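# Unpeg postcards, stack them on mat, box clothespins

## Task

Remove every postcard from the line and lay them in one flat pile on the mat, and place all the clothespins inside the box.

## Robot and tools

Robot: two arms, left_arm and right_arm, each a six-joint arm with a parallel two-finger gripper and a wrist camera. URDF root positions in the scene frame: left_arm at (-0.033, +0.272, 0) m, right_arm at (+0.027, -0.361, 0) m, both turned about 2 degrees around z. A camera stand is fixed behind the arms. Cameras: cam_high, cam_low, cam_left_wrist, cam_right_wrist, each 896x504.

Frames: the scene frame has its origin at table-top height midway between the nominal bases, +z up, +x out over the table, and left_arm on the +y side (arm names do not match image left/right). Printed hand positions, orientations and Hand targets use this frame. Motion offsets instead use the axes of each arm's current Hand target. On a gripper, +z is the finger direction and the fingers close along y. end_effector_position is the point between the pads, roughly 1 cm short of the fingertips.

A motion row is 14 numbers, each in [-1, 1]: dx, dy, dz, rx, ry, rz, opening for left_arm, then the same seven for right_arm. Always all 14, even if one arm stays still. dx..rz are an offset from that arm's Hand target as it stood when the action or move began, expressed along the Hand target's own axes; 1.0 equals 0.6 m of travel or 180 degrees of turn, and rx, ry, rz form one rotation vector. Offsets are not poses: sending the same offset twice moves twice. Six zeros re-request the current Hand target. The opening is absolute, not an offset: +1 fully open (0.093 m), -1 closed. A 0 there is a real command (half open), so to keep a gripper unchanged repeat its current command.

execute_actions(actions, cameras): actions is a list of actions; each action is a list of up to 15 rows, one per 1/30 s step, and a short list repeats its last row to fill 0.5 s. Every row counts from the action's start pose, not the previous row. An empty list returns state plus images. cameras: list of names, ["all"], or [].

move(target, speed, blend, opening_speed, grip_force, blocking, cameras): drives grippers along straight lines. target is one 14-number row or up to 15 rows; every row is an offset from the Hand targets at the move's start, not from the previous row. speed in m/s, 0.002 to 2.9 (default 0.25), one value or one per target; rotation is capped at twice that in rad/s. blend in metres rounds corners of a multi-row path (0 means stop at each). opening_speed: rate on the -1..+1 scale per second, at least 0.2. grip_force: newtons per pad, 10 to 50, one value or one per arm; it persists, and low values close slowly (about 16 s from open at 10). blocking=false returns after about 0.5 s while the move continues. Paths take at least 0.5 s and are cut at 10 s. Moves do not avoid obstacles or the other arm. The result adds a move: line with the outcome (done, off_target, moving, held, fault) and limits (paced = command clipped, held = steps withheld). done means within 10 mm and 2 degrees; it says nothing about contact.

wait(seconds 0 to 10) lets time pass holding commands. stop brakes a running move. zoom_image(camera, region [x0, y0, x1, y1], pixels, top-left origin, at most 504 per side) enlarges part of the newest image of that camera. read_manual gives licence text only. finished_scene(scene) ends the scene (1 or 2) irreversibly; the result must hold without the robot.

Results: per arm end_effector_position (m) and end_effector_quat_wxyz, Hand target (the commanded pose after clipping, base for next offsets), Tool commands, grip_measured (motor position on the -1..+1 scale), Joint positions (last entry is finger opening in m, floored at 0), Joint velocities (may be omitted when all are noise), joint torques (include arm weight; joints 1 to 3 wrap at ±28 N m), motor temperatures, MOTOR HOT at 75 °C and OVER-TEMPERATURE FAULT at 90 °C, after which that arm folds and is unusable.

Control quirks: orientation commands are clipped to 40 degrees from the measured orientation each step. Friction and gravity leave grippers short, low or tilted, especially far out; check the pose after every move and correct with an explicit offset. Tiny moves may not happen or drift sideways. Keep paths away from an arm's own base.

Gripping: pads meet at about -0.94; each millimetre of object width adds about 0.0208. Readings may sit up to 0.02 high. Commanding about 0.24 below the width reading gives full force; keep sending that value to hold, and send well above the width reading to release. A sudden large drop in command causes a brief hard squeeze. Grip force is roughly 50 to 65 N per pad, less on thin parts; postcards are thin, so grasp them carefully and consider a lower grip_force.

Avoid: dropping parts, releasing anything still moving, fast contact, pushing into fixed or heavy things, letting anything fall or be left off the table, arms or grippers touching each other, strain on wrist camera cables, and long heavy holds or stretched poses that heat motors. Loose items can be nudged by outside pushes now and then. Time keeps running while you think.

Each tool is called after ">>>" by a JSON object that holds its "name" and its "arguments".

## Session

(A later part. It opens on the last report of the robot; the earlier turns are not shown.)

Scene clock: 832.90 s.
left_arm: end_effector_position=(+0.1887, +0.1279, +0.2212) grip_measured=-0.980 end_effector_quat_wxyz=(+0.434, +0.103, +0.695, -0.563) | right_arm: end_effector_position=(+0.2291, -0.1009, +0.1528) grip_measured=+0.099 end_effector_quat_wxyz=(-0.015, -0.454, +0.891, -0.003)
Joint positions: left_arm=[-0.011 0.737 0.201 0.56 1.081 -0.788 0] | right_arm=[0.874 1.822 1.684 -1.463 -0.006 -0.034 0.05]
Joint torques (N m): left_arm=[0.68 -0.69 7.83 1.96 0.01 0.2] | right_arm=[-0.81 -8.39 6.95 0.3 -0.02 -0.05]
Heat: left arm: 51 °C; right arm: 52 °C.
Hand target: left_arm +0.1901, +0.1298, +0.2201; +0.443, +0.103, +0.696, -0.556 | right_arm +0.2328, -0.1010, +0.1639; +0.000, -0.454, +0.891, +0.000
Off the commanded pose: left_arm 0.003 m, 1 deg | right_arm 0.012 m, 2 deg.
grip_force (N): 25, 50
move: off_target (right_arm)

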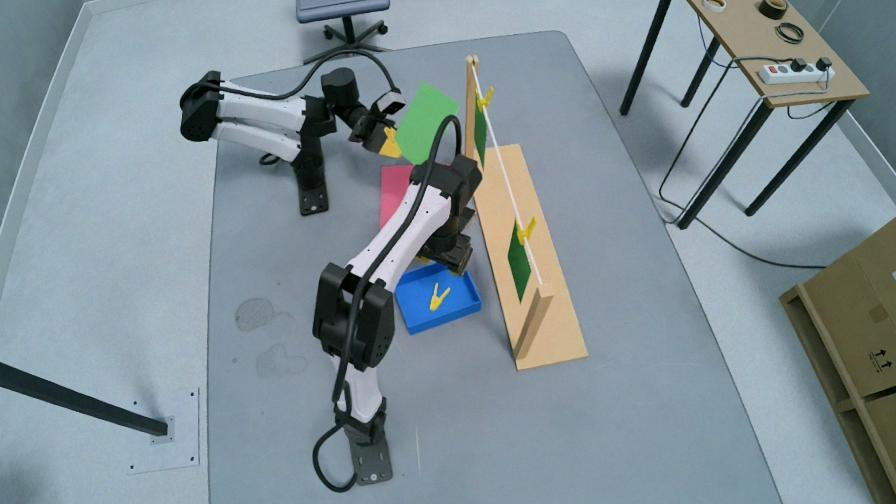

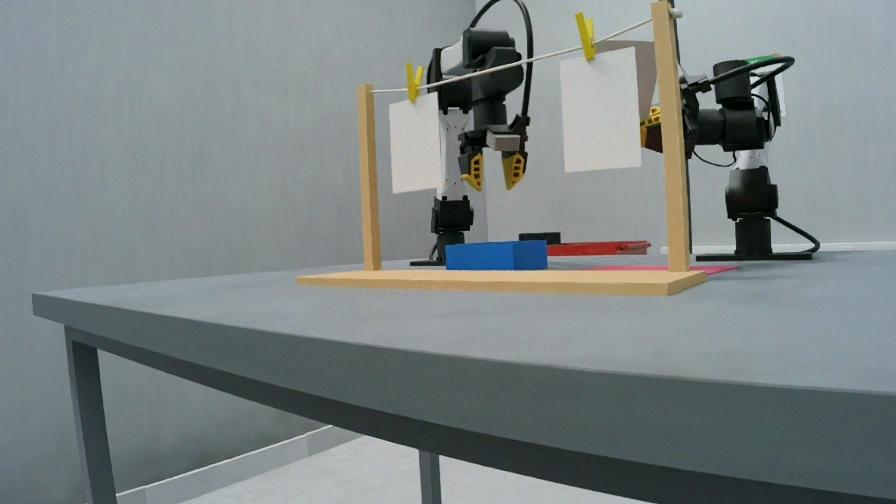

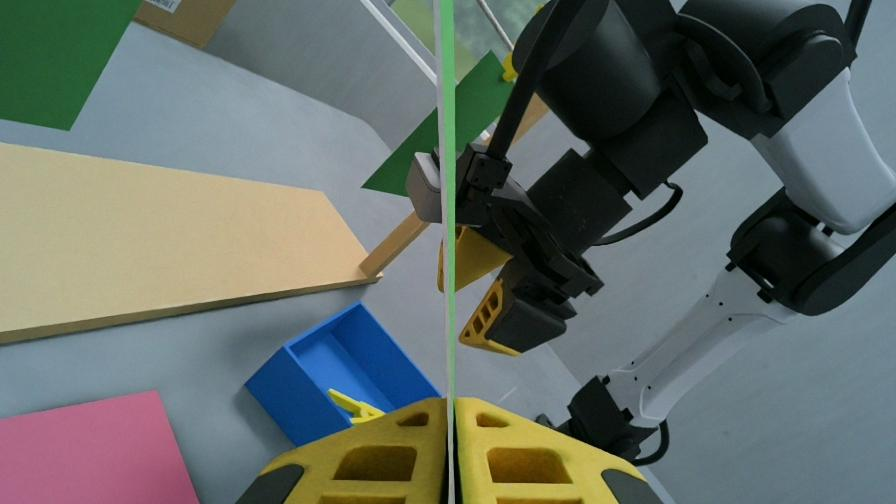

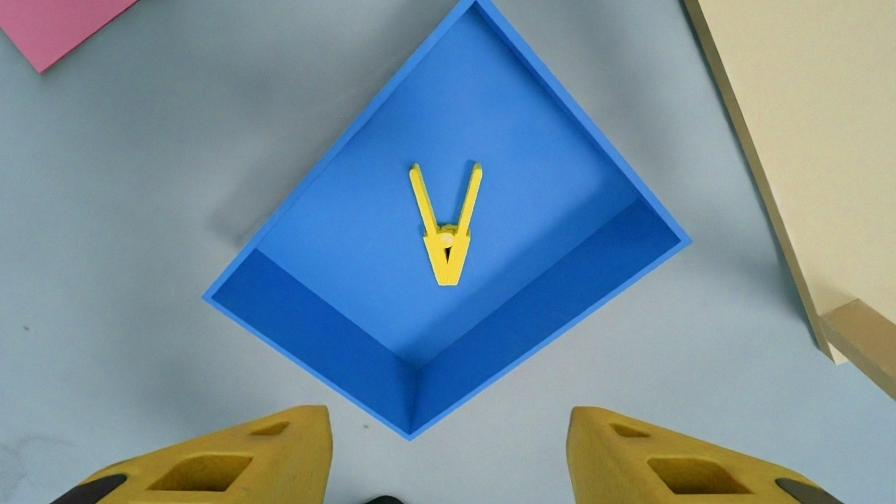

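>>> {"name": "move", "arguments": {"target": [0, 0, 0, 0, 0, 0, -1, 0.0455, -0.0623, -0.1802, -0.3131, -0.3332, 0.0028, 1], "speed": 0.15, "cameras": ["all"]}}

Scene clock: 875.83 s.
left_arm: end_effector_position=(+0.1887, +0.1279, +0.2212) grip_measured=-0.980 end_effector_quat_wxyz=(+0.434, +0.103, +0.695, -0.563) | right_arm: end_effector_position=(+0.2489, -0.1434, +0.2673) grip_measured=+1.000 end_effector_quat_wxyz=(+0.210, -0.333, +0.683, +0.615)
Joint positions: left_arm=[-0.011 0.737 0.201 0.56 1.081 -0.788 0] | right_arm=[0.18 1.34 1.05 -0.767 -1.392 -0.262 0.093]
Joint torques (N m): left_arm=[0.65 -0.61 7.88 2.02 0.04 0.22] | right_arm=[-0.94 -5.33 4.74 1.62 -0.95 -0.07]
Heat: left arm: 51 °C; right arm: 52 °C.
Hand target: left_arm +0.1901, +0.1298, +0.2201; +0.443, +0.103, +0.696, -0.556 | right_arm +0.2468, -0.1450, +0.2720; +0.223, -0.338, +0.673, +0.619
Off the commanded pose: left_arm 0.003 m, 1 deg | right_arm 0.005 m, 2 deg.
grip_force (N): 25, 50
move: done

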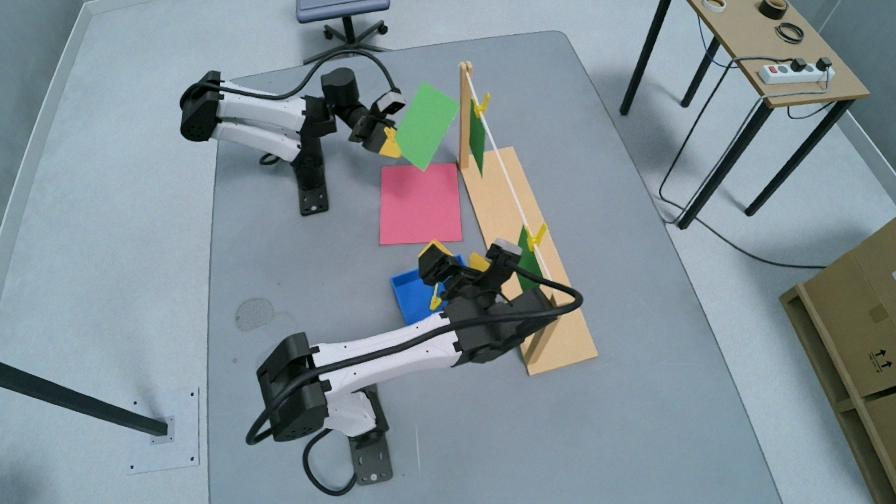

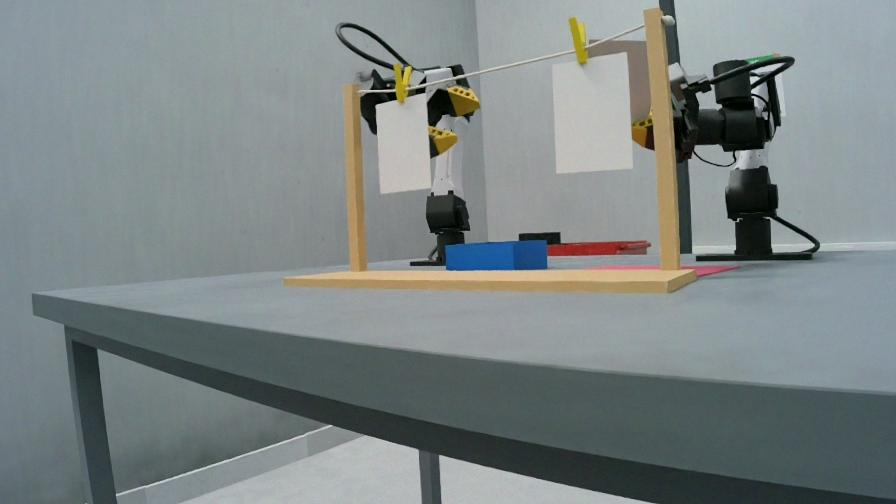

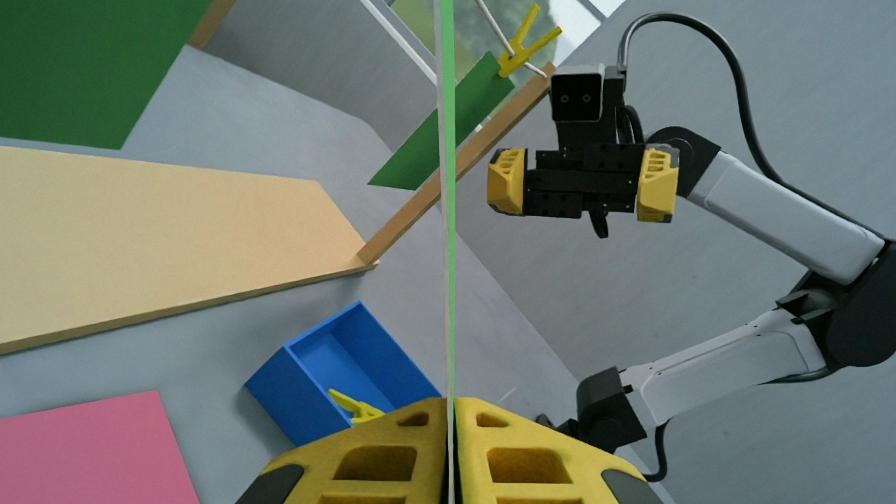

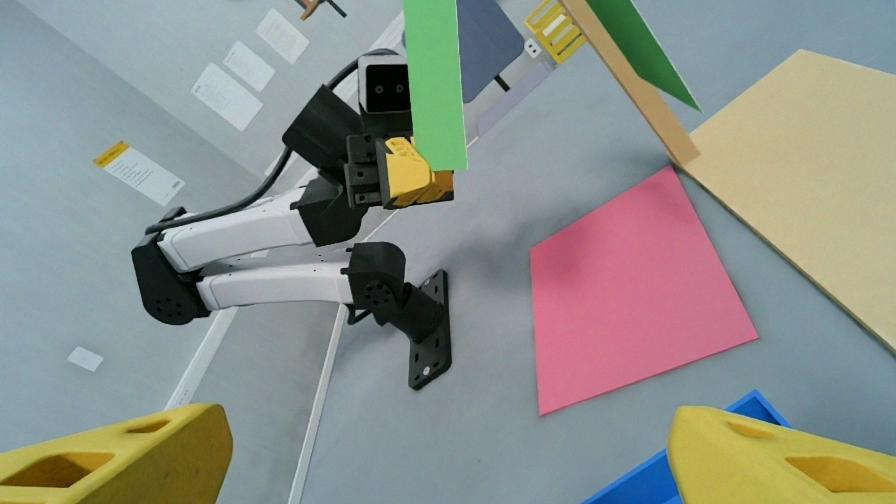

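>>> {"name": "move", "arguments": {"target": [0, 0, 0, 0, 0, 0, -1, 0.0682, 0.0455, -0.01, 0.0398, -0.0379, 0.0074, 1], "speed": 0.1, "cameras": ["cam_high", "cam_low"]}}

>>> {"name": "zoom_image", "arguments": {"camera": "cam_high", "region": [380, 40, 640, 400]}}

Scene clock: 908.00 s.
left_arm: end_effector_position=(+0.1887, +0.1279, +0.2212) grip_measured=-0.980 end_effector_quat_wxyz=(+0.434, +0.103, +0.695, -0.563) | right_arm: end_effector_position=(+0.1998, -0.1586, +0.2632) grip_measured=+1.000 end_effector_quat_wxyz=(+0.267, -0.275, +0.701, +0.601)
Joint positions: left_arm=[-0.011 0.737 0.201 0.56 1.081 -0.788 0] | right_arm=[0.18 0.879 0.654 -0.265 -1.281 0.306 0.093]
Joint torques (N m): left_arm=[0.77 -0.68 7.8 1.98 0 0.27] | right_arm=[0.14 -1.7 5.11 2.32 -0.28 -0.05]
Motor temperatures (°C): left_arm=[31 34 50 50 29 29 31] | right_arm=[32 49 37 38 31 29 30]
Heat: left arm: 50 °C; right arm: 49 °C.
Hand target: left_arm +0.1901, +0.1298, +0.2201; +0.443, +0.103, +0.696, -0.556 | right_arm +0.2002, -0.1581, +0.2620; +0.276, -0.278, +0.700, +0.597
Off the commanded pose: left_arm 0.003 m, 1 deg | right_arm 0.001 m, 1 deg.
grip_force (N): 25, 50
move: done
Images, in order (width x height): cam_high 896x504, cam_low 896x504.

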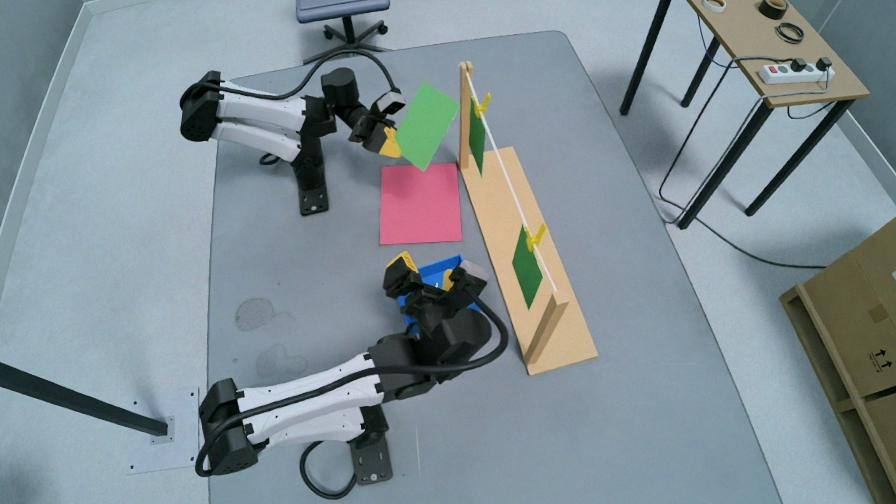

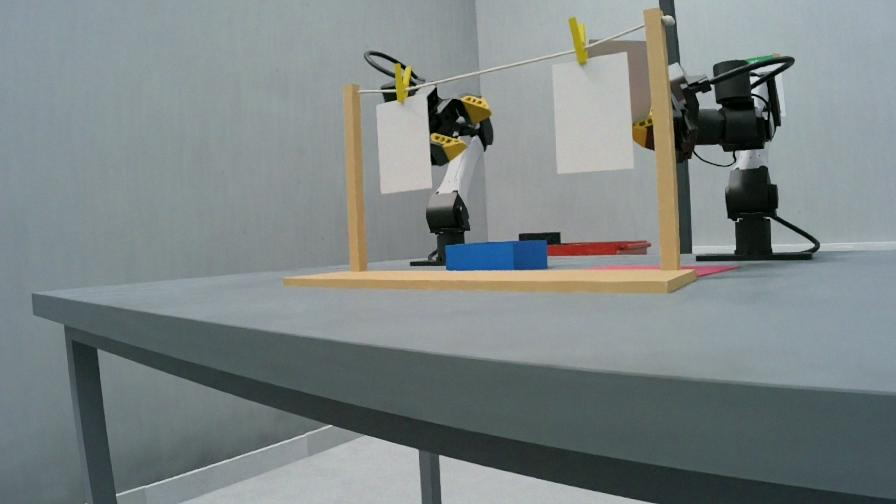

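Scaled by 1.400.

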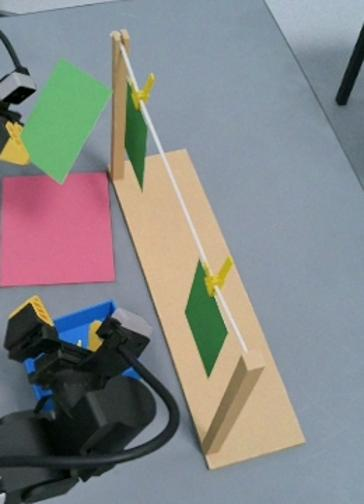

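>>> {"name": "move", "arguments": {"target": [0.1132, -0.0822, 0.1698, 0.1622, 0.1516, -0.0023, -1, 0, 0, 0, 0, 0, 0, 1], "speed": 0.1, "cameras": ["all"]}}

Scene clock: 919.27 s.
left_arm: end_effector_position=(+0.1682, +0.0031, +0.1989) grip_measured=-0.980 end_effector_quat_wxyz=(+0.219, +0.322, +0.629, -0.673) | right_arm: end_effector_position=(+0.2000, -0.1585, +0.2635) grip_measured=+1.000 end_effector_quat_wxyz=(+0.267, -0.275, +0.701, +0.601)
Joint positions: left_arm=[-0.455 1.485 0.462 1.027 1.307 -0.786 0] | right_arm=[0.18 0.879 0.654 -0.262 -1.28 0.309 0.093]
Joint torques (N m): left_arm=[0.27 -3.77 8.46 2.01 0.17 0.07] | right_arm=[0.16 -1.73 5.01 2.33 -0.28 -0.05]
Heat: left arm: 51 °C; right arm: 48 °C.
Hand target: left_arm +0.1699, +0.0002, +0.2050; +0.226, +0.335, +0.619, -0.674 | right_arm +0.2002, -0.1581, +0.2620; +0.276, -0.278, +0.700, +0.597
Off the commanded pose: left_arm 0.007 m, 2 deg | right_arm 0.002 m, 1 deg.
grip_force (N): 25, 50
move: done

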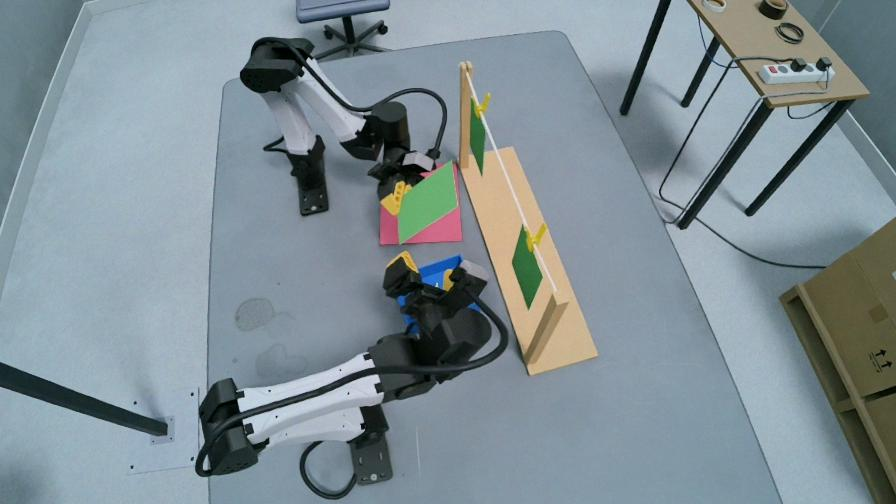

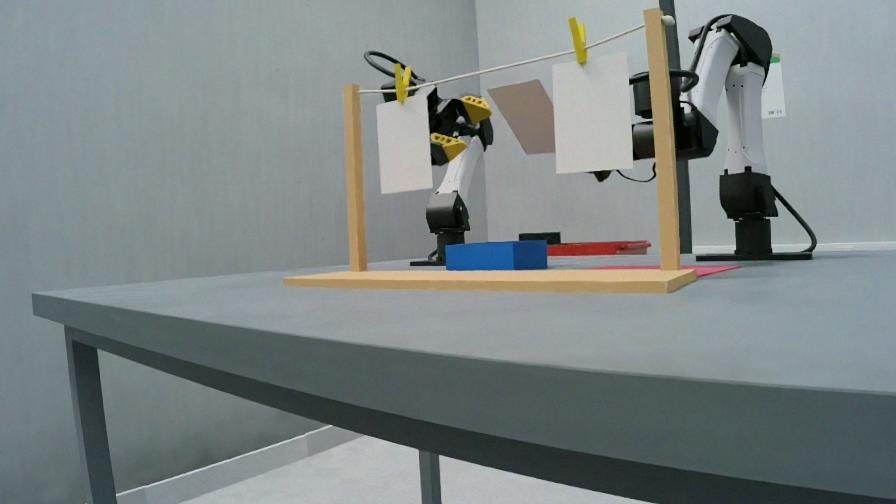

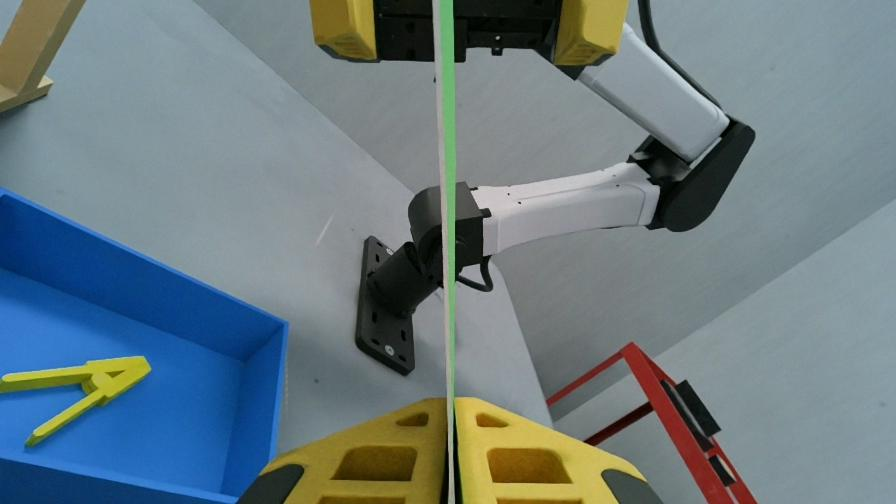

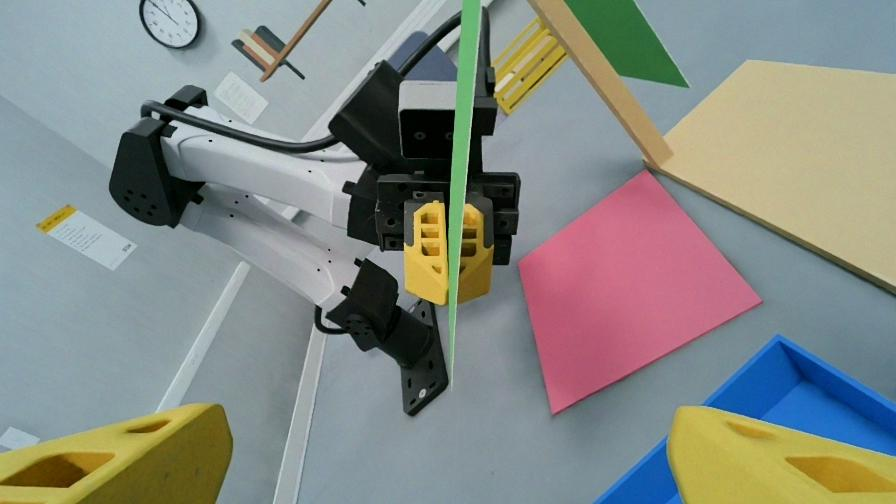

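>>> {"name": "move", "arguments": {"target": [0, 0, 0, 0, 0, 0, -1, -0.04, -0.005, 0.07, 0, 0, 0, 1], "speed": 0.08, "cameras": ["cam_right_wrist", "cam_left_wrist"]}}

Scene clock: 933.00 s.
left_arm: end_effector_position=(+0.1681, +0.0031, +0.1991) grip_measured=-0.980 end_effector_quat_wxyz=(+0.220, +0.323, +0.628, -0.673) | right_arm: end_effector_position=(+0.2160, -0.1186, +0.2593) grip_measured=+1.000 end_effector_quat_wxyz=(+0.256, -0.269, +0.709, +0.600)
Joint positions: left_arm=[-0.455 1.485 0.462 1.029 1.307 -0.786 0] | right_arm=[0.362 0.997 0.654 0 -1.111 0.494 0.093]
Joint torques (N m): left_arm=[0.1 -3.58 8.43 2.05 0.13 0.01] | right_arm=[0.29 -1.42 8.38 2.58 -0.15 -0.05]
Heat: left arm: 52 °C; right arm: 47 °C.
Hand target: left_arm +0.1699, +0.0002, +0.2050; +0.226, +0.335, +0.619, -0.674 | right_arm +0.2212, -0.1155, +0.2715; +0.276, -0.278, +0.700, +0.597
Off the commanded pose: left_arm 0.007 m, 2 deg | right_arm 0.014 m, 3 deg.
grip_force (N): 25, 50
move: off_target (right_arm)
Images, in order (width x height): cam_left_wrist 896x504, cam_right_wrist 896x504.

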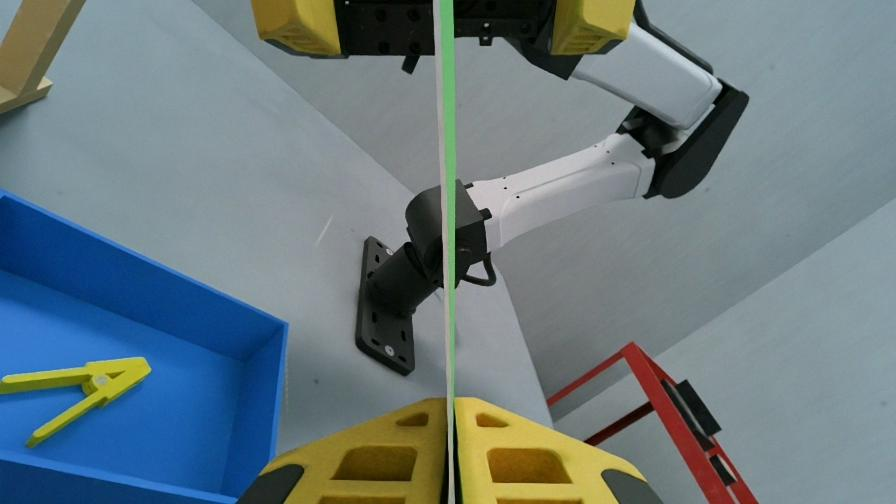

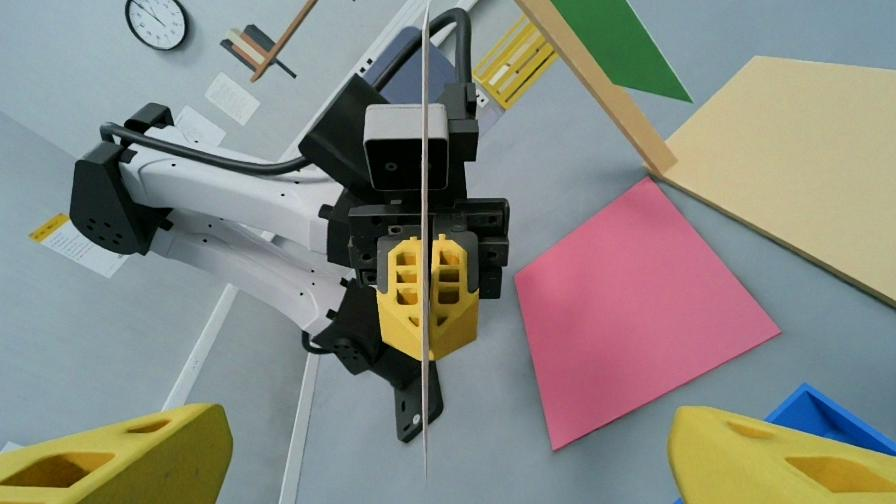

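>>> {"name": "execute_actions", "arguments": {"actions": [], "cameras": ["cam_high"]}}

>>> {"name": "zoom_image", "arguments": {"camera": "cam_high", "region": [360, 130, 500, 300]}}

Scene clock: 979.40 s.
left_arm: end_effector_position=(+0.1681, +0.0031, +0.1991) grip_measured=-0.980 end_effector_quat_wxyz=(+0.220, +0.323, +0.628, -0.673) | right_arm: end_effector_position=(+0.2160, -0.1186, +0.2593) grip_measured=+1.000 end_effector_quat_wxyz=(+0.256, -0.269, +0.709, +0.600)
Joint positions: left_arm=[-0.455 1.485 0.462 1.029 1.307 -0.786 0] | right_arm=[0.362 0.997 0.654 0 -1.111 0.494 0.093]
Joint velocities: within noise
Joint torques (N m): left_arm=[0.17 -3.55 8.54 2.02 0.19 0.02] | right_arm=[0.29 -1.43 8.38 2.58 -0.14 -0.05]
Motor temperatures (°C): left_arm=[31 35 49 52 29 29 31] | right_arm=[32 45 39 43 31 29 30]
Heat: left arm: 52 °C; right arm: 45 °C.
Hand target: left_arm +0.1699, +0.0002, +0.2050; +0.226, +0.335, +0.619, -0.674 | right_arm +0.2212, -0.1155, +0.2715; +0.276, -0.278, +0.700, +0.597
Tool commands: left_gripper/opening=-1.0 right_gripper/opening=+1.0
Off the commanded pose: left_arm 0.007 m, 2 deg | right_arm 0.014 m, 3 deg.
grip_force (N): 25, 50
Images, in order (width x height): cam_high 896x504.

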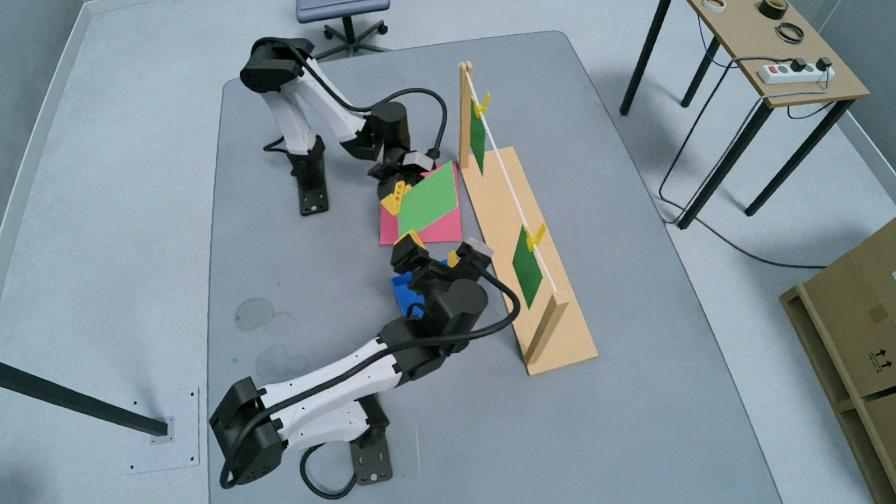

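Scaled by 2.965.

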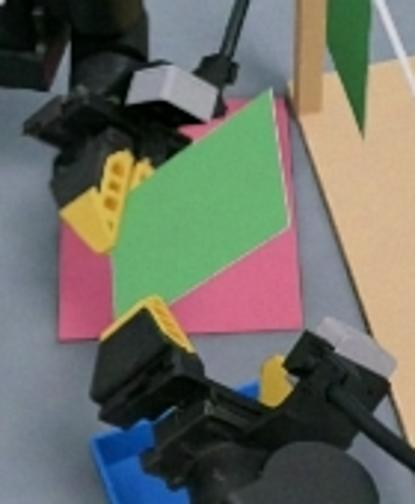

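>>> {"name": "move", "arguments": {"target": [0, 0, 0, 0, 0, 0, -1, 0.0217, 0.015, 0.0833, 0, 0, 0, 1], "speed": 0.08, "cameras": ["cam_right_wrist", "cam_high"]}}

>>> {"name": "zoom_image", "arguments": {"camera": "cam_high", "region": [360, 130, 500, 300]}}

Scene clock: 1003.10 s.
left_arm: end_effector_position=(+0.1681, +0.0031, +0.1991) grip_measured=-0.980 end_effector_quat_wxyz=(+0.220, +0.323, +0.628, -0.673) | right_arm: end_effector_position=(+0.2058, -0.0677, +0.2604) grip_measured=+1.000 end_effector_quat_wxyz=(+0.265, -0.278, +0.703, +0.598)
Joint positions: left_arm=[-0.455 1.485 0.462 1.029 1.307 -0.786 0] | right_arm=[0.602 1.069 0.654 0.188 -0.881 0.601 0.093]
Joint torques (N m): left_arm=[0.03 -3.48 8.39 2 0.24 0.08] | right_arm=[0.29 -2.02 6 2.83 -0.02 -0.06]
Heat: left arm: 53 °C; right arm: 44 °C.
Hand target: left_arm +0.1699, +0.0002, +0.2050; +0.226, +0.335, +0.619, -0.674 | right_arm +0.2084, -0.0656, +0.2617; +0.276, -0.278, +0.700, +0.597
Off the commanded pose: left_arm 0.007 m, 2 deg | right_arm 0.004 m, 1 deg.
grip_force (N): 25, 50
move: done
Images, in order (width x height): cam_high 896x504, cam_right_wrist 896x504.

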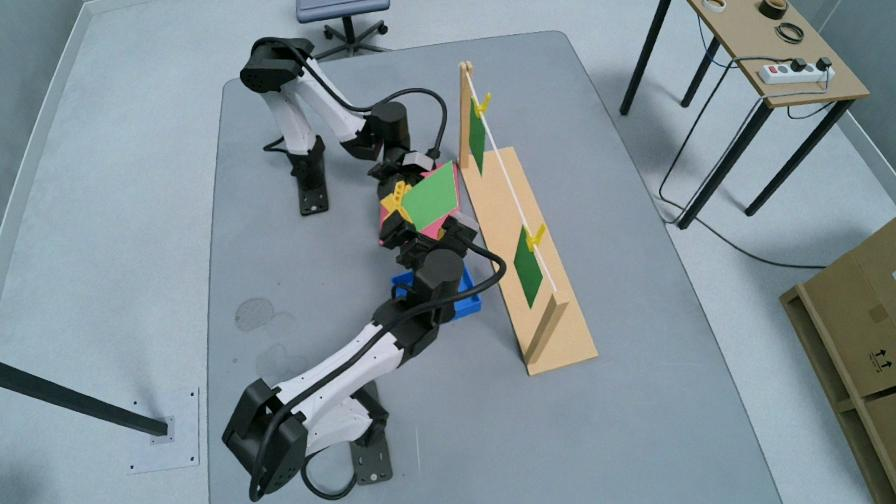

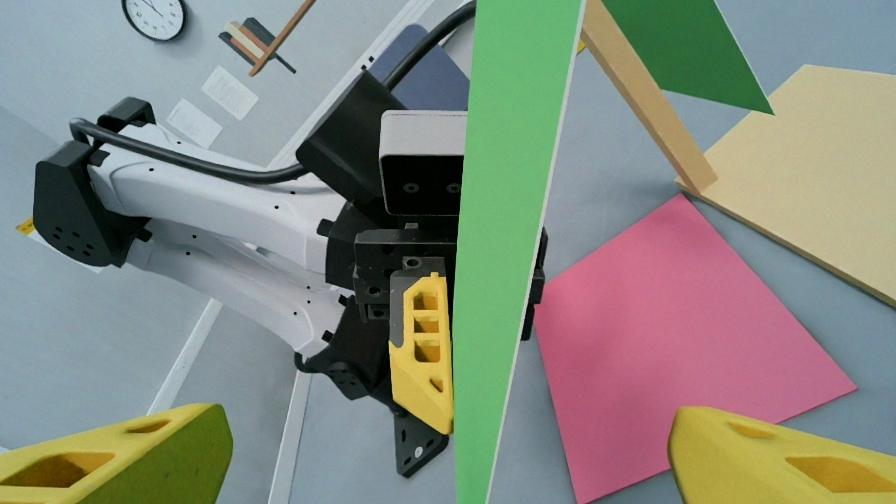

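Scaled by 2.965.

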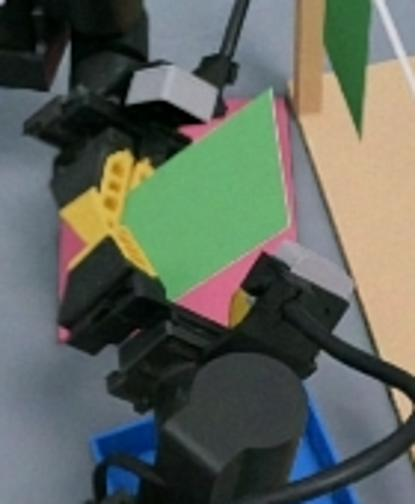

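>>> {"name": "move", "arguments": {"target": [[0, 0, 0, 0, 0, 0, -1, 0, -0.019, 0, -0.017, 0, 0.027, 1], [0, 0, 0, 0, 0, 0, -1, 0, -0.019, 0.033, -0.017, 0, 0.027, 1]], "speed": 0.06, "cameras": ["cam_right_wrist", "cam_high"]}}

>>> {"name": "zoom_image", "arguments": {"camera": "cam_high", "region": [360, 130, 500, 300]}}

Scene clock: 1030.43 s.
left_arm: end_effector_position=(+0.1681, +0.0031, +0.1991) grip_measured=-0.980 end_effector_quat_wxyz=(+0.220, +0.323, +0.628, -0.673) | right_arm: end_effector_position=(+0.2141, -0.0504, +0.2448) grip_measured=+1.000 end_effector_quat_wxyz=(+0.227, -0.253, +0.702, +0.626)
Joint positions: left_arm=[-0.455 1.485 0.462 1.029 1.307 -0.786 0] | right_arm=[0.621 1.199 0.628 0.387 -0.906 0.731 0.093]
Joint torques (N m): left_arm=[-0.21 -3.52 8.62 1.99 0.19 0.01] | right_arm=[0.27 -2.84 6.71 2.84 0.03 -0.08]
Heat: left arm: 53 °C; right arm: 44 °C.
Hand target: left_arm +0.1699, +0.0002, +0.2050; +0.226, +0.335, +0.619, -0.674 | right_arm +0.2176, -0.0475, +0.2512; +0.243, -0.256, +0.695, +0.627
Off the commanded pose: left_arm 0.007 m, 2 deg | right_arm 0.008 m, 2 deg.
grip_force (N): 25, 50
move: done
Images, in order (width x height): cam_high 896x504, cam_right_wrist 896x504.

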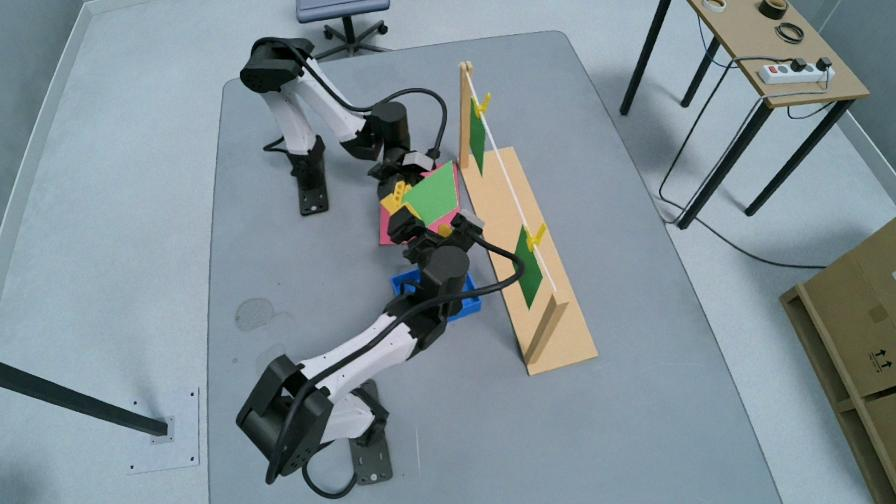

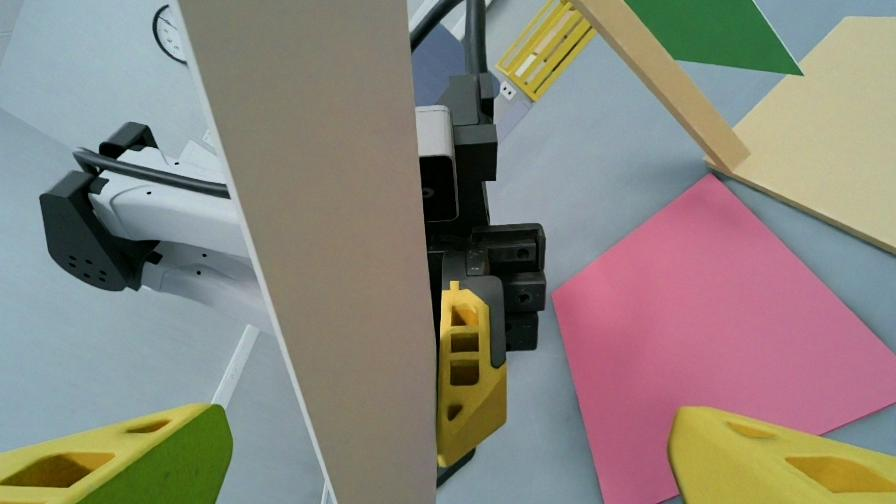

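Scaled by 2.965.

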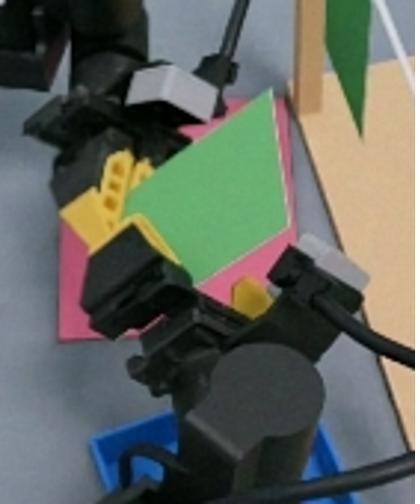

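>>> {"name": "move", "arguments": {"target": [0,0,0,0,0,0,-1, 0,0.02,0,0.03,0,-0.02,1], "speed": 0.06, "cameras": ["cam_right_wrist","cam_left_wrist"]}}

Scene clock: 1081.63 s.
left_arm: end_effector_position=(+0.1681, +0.0031, +0.1991) grip_measured=-0.980 end_effector_quat_wxyz=(+0.220, +0.323, +0.628, -0.673) | right_arm: end_effector_position=(+0.2071, -0.0488, +0.2419) grip_measured=+1.000 end_effector_quat_wxyz=(+0.248, -0.256, +0.729, +0.584)
Joint positions: left_arm=[-0.455 1.485 0.462 1.029 1.307 -0.786 0] | right_arm=[0.683 1.131 0.66 0.195 -0.77 0.636 0.093]
Joint torques (N m): left_arm=[-0.13 -3.49 8.68 2 0.19 -0.01] | right_arm=[0.29 -4.03 8.62 2.64 -0.01 -0.2]
Heat: left arm: 53 °C; right arm: 45 °C.
Hand target: left_arm +0.1699, +0.0002, +0.2050; +0.226, +0.335, +0.619, -0.674 | right_arm +0.2097, -0.0465, +0.2602; +0.274, -0.266, +0.715, +0.586
Off the commanded pose: left_arm 0.007 m, 2 deg | right_arm 0.019 m, 4 deg.
grip_force (N): 25, 50
move: off_target (right_arm)
Images, in order (width x height): cam_left_wrist 896x504, cam_right_wrist 896x504.

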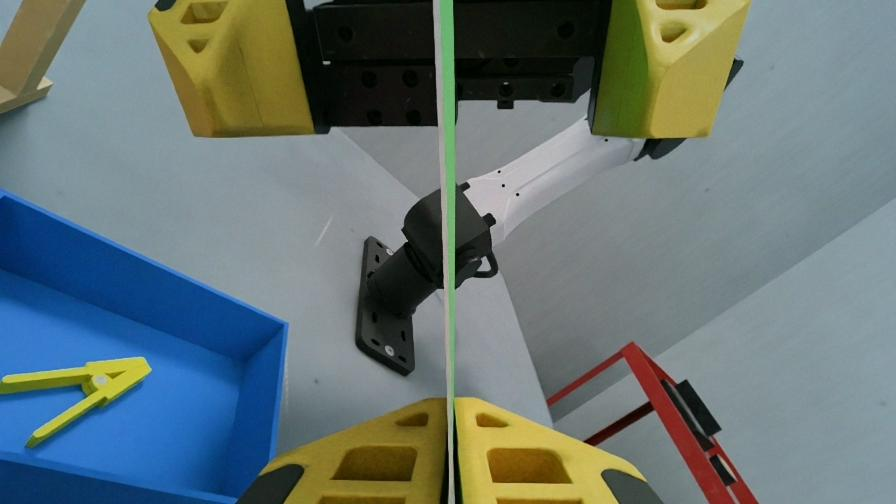

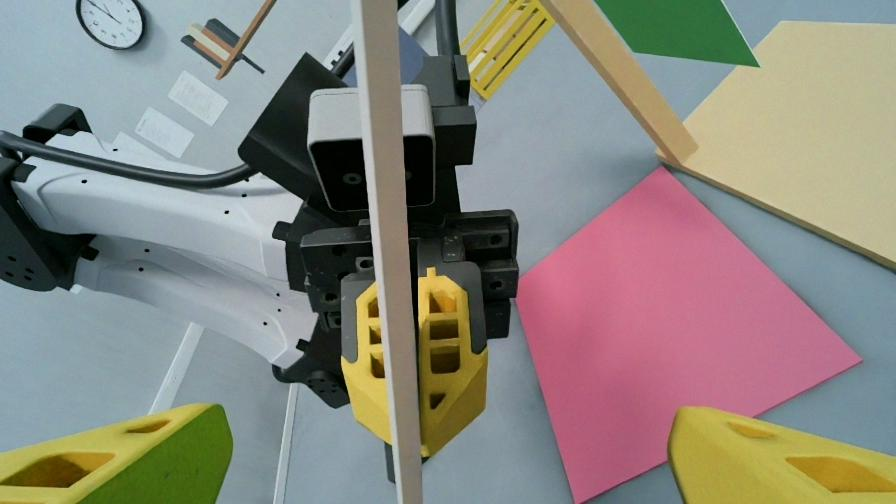

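>>> {"name": "move", "arguments": {"target": [0,0,0,0,0,0,-1, 0,0.016,0,-0.028,0,-0.012,1], "speed": 0.06, "cameras": ["cam_right_wrist"]}}

Scene clock: 1117.90 s.
left_arm: end_effector_position=(+0.1681, +0.0031, +0.1991) grip_measured=-0.980 end_effector_quat_wxyz=(+0.220, +0.323, +0.628, -0.673) | right_arm: end_effector_position=(+0.2010, -0.0456, +0.2600) grip_measured=+1.000 end_effector_quat_wxyz=(+0.263, -0.284, +0.694, +0.607)
Joint positions: left_arm=[-0.455 1.485 0.462 1.029 1.307 -0.786 0] | right_arm=[0.683 1.131 0.66 0.285 -0.825 0.636 0.093]
Joint torques (N m): left_arm=[-0.09 -3.49 8.59 2.02 0.23 0.04] | right_arm=[-0.85 -2.51 6.74 2.89 -0.32 -0.1]
Heat: left arm: 53 °C; right arm: 46 °C.
Hand target: left_arm +0.1699, +0.0002, +0.2050; +0.226, +0.335, +0.619, -0.674 | right_arm +0.2029, -0.0448, +0.2669; +0.273, -0.291, +0.683, +0.611
Off the commanded pose: left_arm 0.007 m, 2 deg | right_arm 0.007 m, 2 deg.
grip_force (N): 25, 50
move: done
Images, in order (width x height): cam_right_wrist 896x504.

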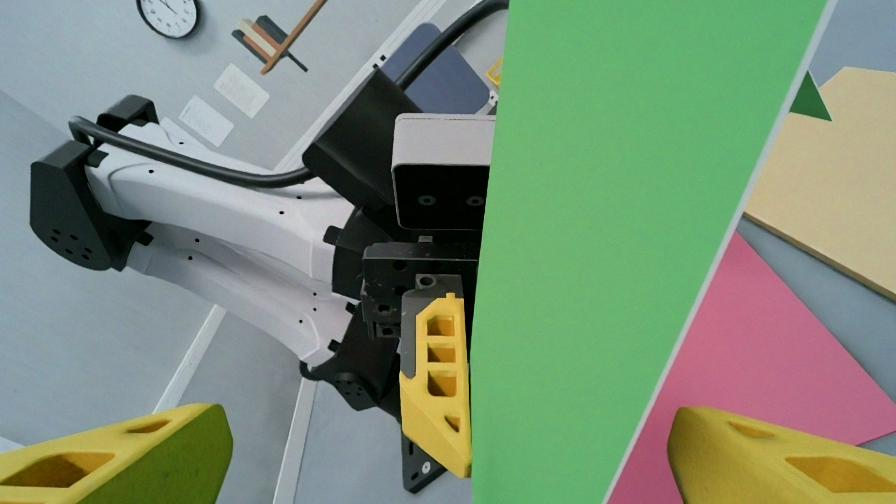

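>>> {"name": "move", "arguments": {"target": [0,0,0,0,0,0,-1, 0,-0.015,-0.026,0,0,0,1], "speed": 0.06, "cameras": ["cam_right_wrist"]}}

Scene clock: 1162.07 s.
left_arm: end_effector_position=(+0.1681, +0.0031, +0.1991) grip_measured=-0.980 end_effector_quat_wxyz=(+0.220, +0.323, +0.628, -0.673) | right_arm: end_effector_position=(+0.2112, -0.0586, +0.2592) grip_measured=+1.000 end_effector_quat_wxyz=(+0.263, -0.281, +0.693, +0.610)
Joint positions: left_arm=[-0.455 1.485 0.462 1.029 1.307 -0.786 0] | right_arm=[0.61 1.131 0.654 0.285 -0.897 0.628 0.093]
Joint torques (N m): left_arm=[-0.01 -3.36 8.46 2.01 0.21 0.01] | right_arm=[-0.88 -3.99 5.26 2.73 -0.33 -0.22]
Motor temperatures (°C): left_arm=[31 34 50 53 28 29 31] | right_arm=[32 43 41 48 31 29 30]
Heat: left arm: 53 °C; right arm: 48 °C.
Hand target: left_arm +0.1699, +0.0002, +0.2050; +0.226, +0.335, +0.619, -0.674 | right_arm +0.2093, -0.0611, +0.2624; +0.273, -0.291, +0.683, +0.611
Off the commanded pose: left_arm 0.007 m, 2 deg | right_arm 0.005 m, 2 deg.
grip_force (N): 25, 50
move: done
Images, in order (width x height): cam_right_wrist 896x504.

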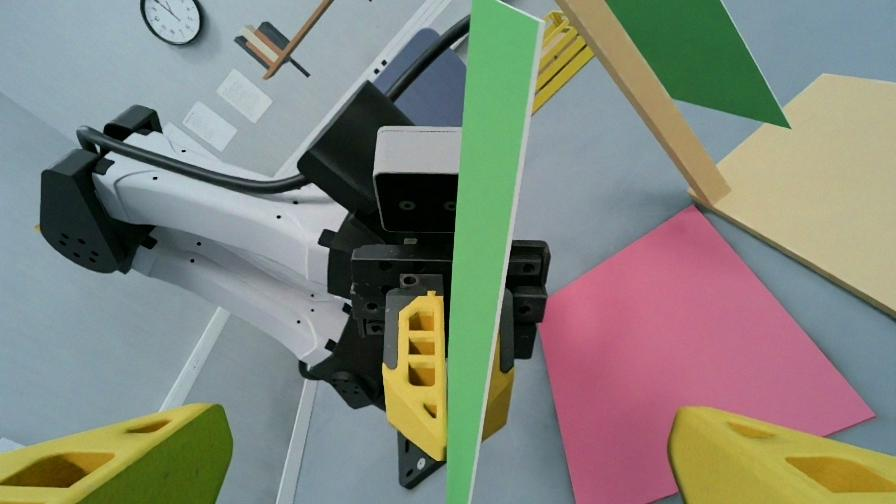

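>>> {"name": "move", "arguments": {"target": [0,0,0,0,0,0,-1, 0,-0.009,0.006,0,0,0,1], "speed": 0.06, "cameras": ["cam_right_wrist"]}}

Scene clock: 1179.93 s.
left_arm: end_effector_position=(+0.1681, +0.0031, +0.1991) grip_measured=-0.980 end_effector_quat_wxyz=(+0.220, +0.323, +0.628, -0.673) | right_arm: end_effector_position=(+0.2128, -0.0574, +0.2596) grip_measured=+1.000 end_effector_quat_wxyz=(+0.266, -0.283, +0.690, +0.611)
Joint positions: left_arm=[-0.455 1.485 0.462 1.029 1.307 -0.786 0] | right_arm=[0.61 1.141 0.654 0.304 -0.897 0.628 0.093]
Joint torques (N m): left_arm=[0.05 -3.69 8.4 2.01 0.22 0.03] | right_arm=[-0.85 -2.52 5.22 2.82 -0.32 -0.21]
Heat: left arm: 53 °C; right arm: 48 °C.
Hand target: left_arm +0.1699, +0.0002, +0.2050; +0.226, +0.335, +0.619, -0.674 | right_arm +0.2134, -0.0580, +0.2583; +0.273, -0.291, +0.684, +0.611
Off the commanded pose: left_arm 0.007 m, 2 deg | right_arm 0.001 m, 1 deg.
grip_force (N): 25, 50
move: done
Images, in order (width x height): cam_right_wrist 896x504.

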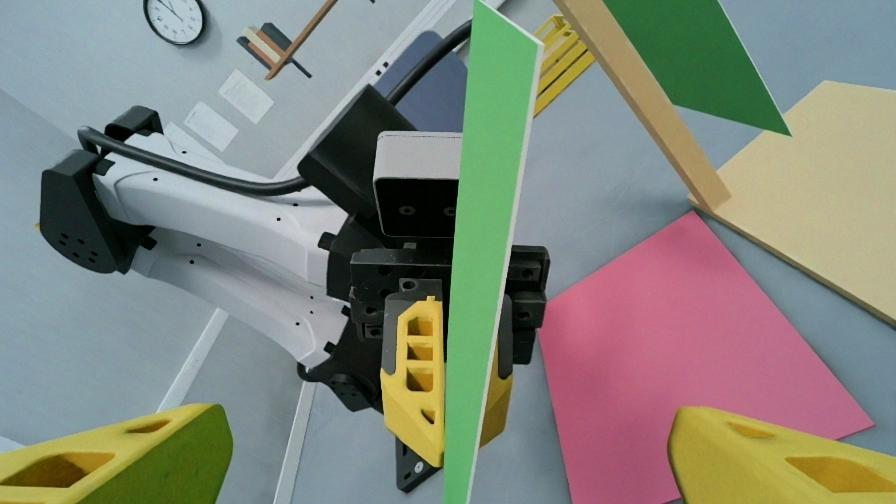

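>>> {"name": "move", "arguments": {"target": [0,0,0,0,0,0,-1, 0,-0.009,0.004,0,0,0,1], "speed": 0.06, "cameras": ["cam_right_wrist"]}}

Scene clock: 1184.43 s.
left_arm: end_effector_position=(+0.1681, +0.0031, +0.1991) grip_measured=-0.980 end_effector_quat_wxyz=(+0.220, +0.323, +0.628, -0.673) | right_arm: end_effector_position=(+0.2167, -0.0553, +0.2563) grip_measured=+1.000 end_effector_quat_wxyz=(+0.266, -0.283, +0.690, +0.611)
Joint positions: left_arm=[-0.455 1.485 0.462 1.029 1.307 -0.786 0] | right_arm=[0.607 1.166 0.654 0.33 -0.9 0.627 0.093]
Joint torques (N m): left_arm=[0.08 -3.41 8.8 2.04 0.21 -0.03] | right_arm=[-0.9 -2.66 5.09 2.83 -0.32 -0.22]
Heat: left arm: 53 °C; right arm: 48 °C.
Hand target: left_arm +0.1699, +0.0002, +0.2050; +0.226, +0.335, +0.619, -0.674 | right_arm +0.2173, -0.0561, +0.2545; +0.273, -0.291, +0.683, +0.611
Off the commanded pose: left_arm 0.007 m, 2 deg | right_arm 0.002 m, 1 deg.
grip_force (N): 25, 50
move: done
Images, in order (width x height): cam_right_wrist 896x504.

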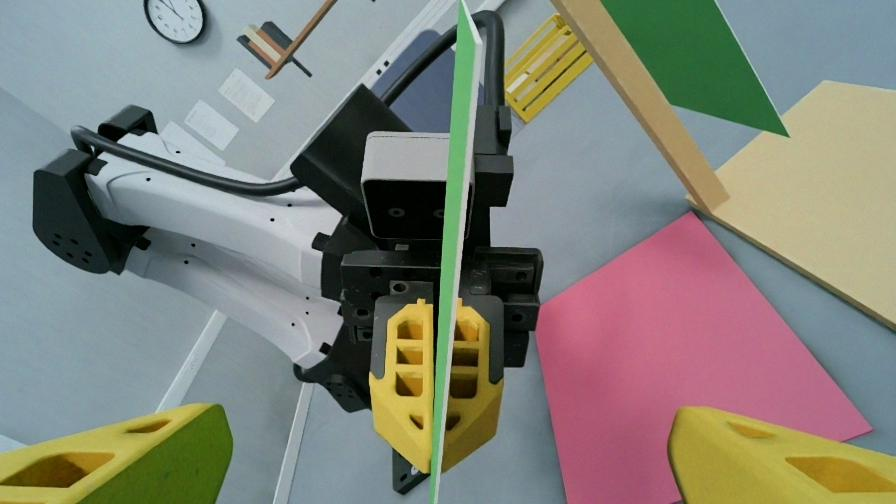

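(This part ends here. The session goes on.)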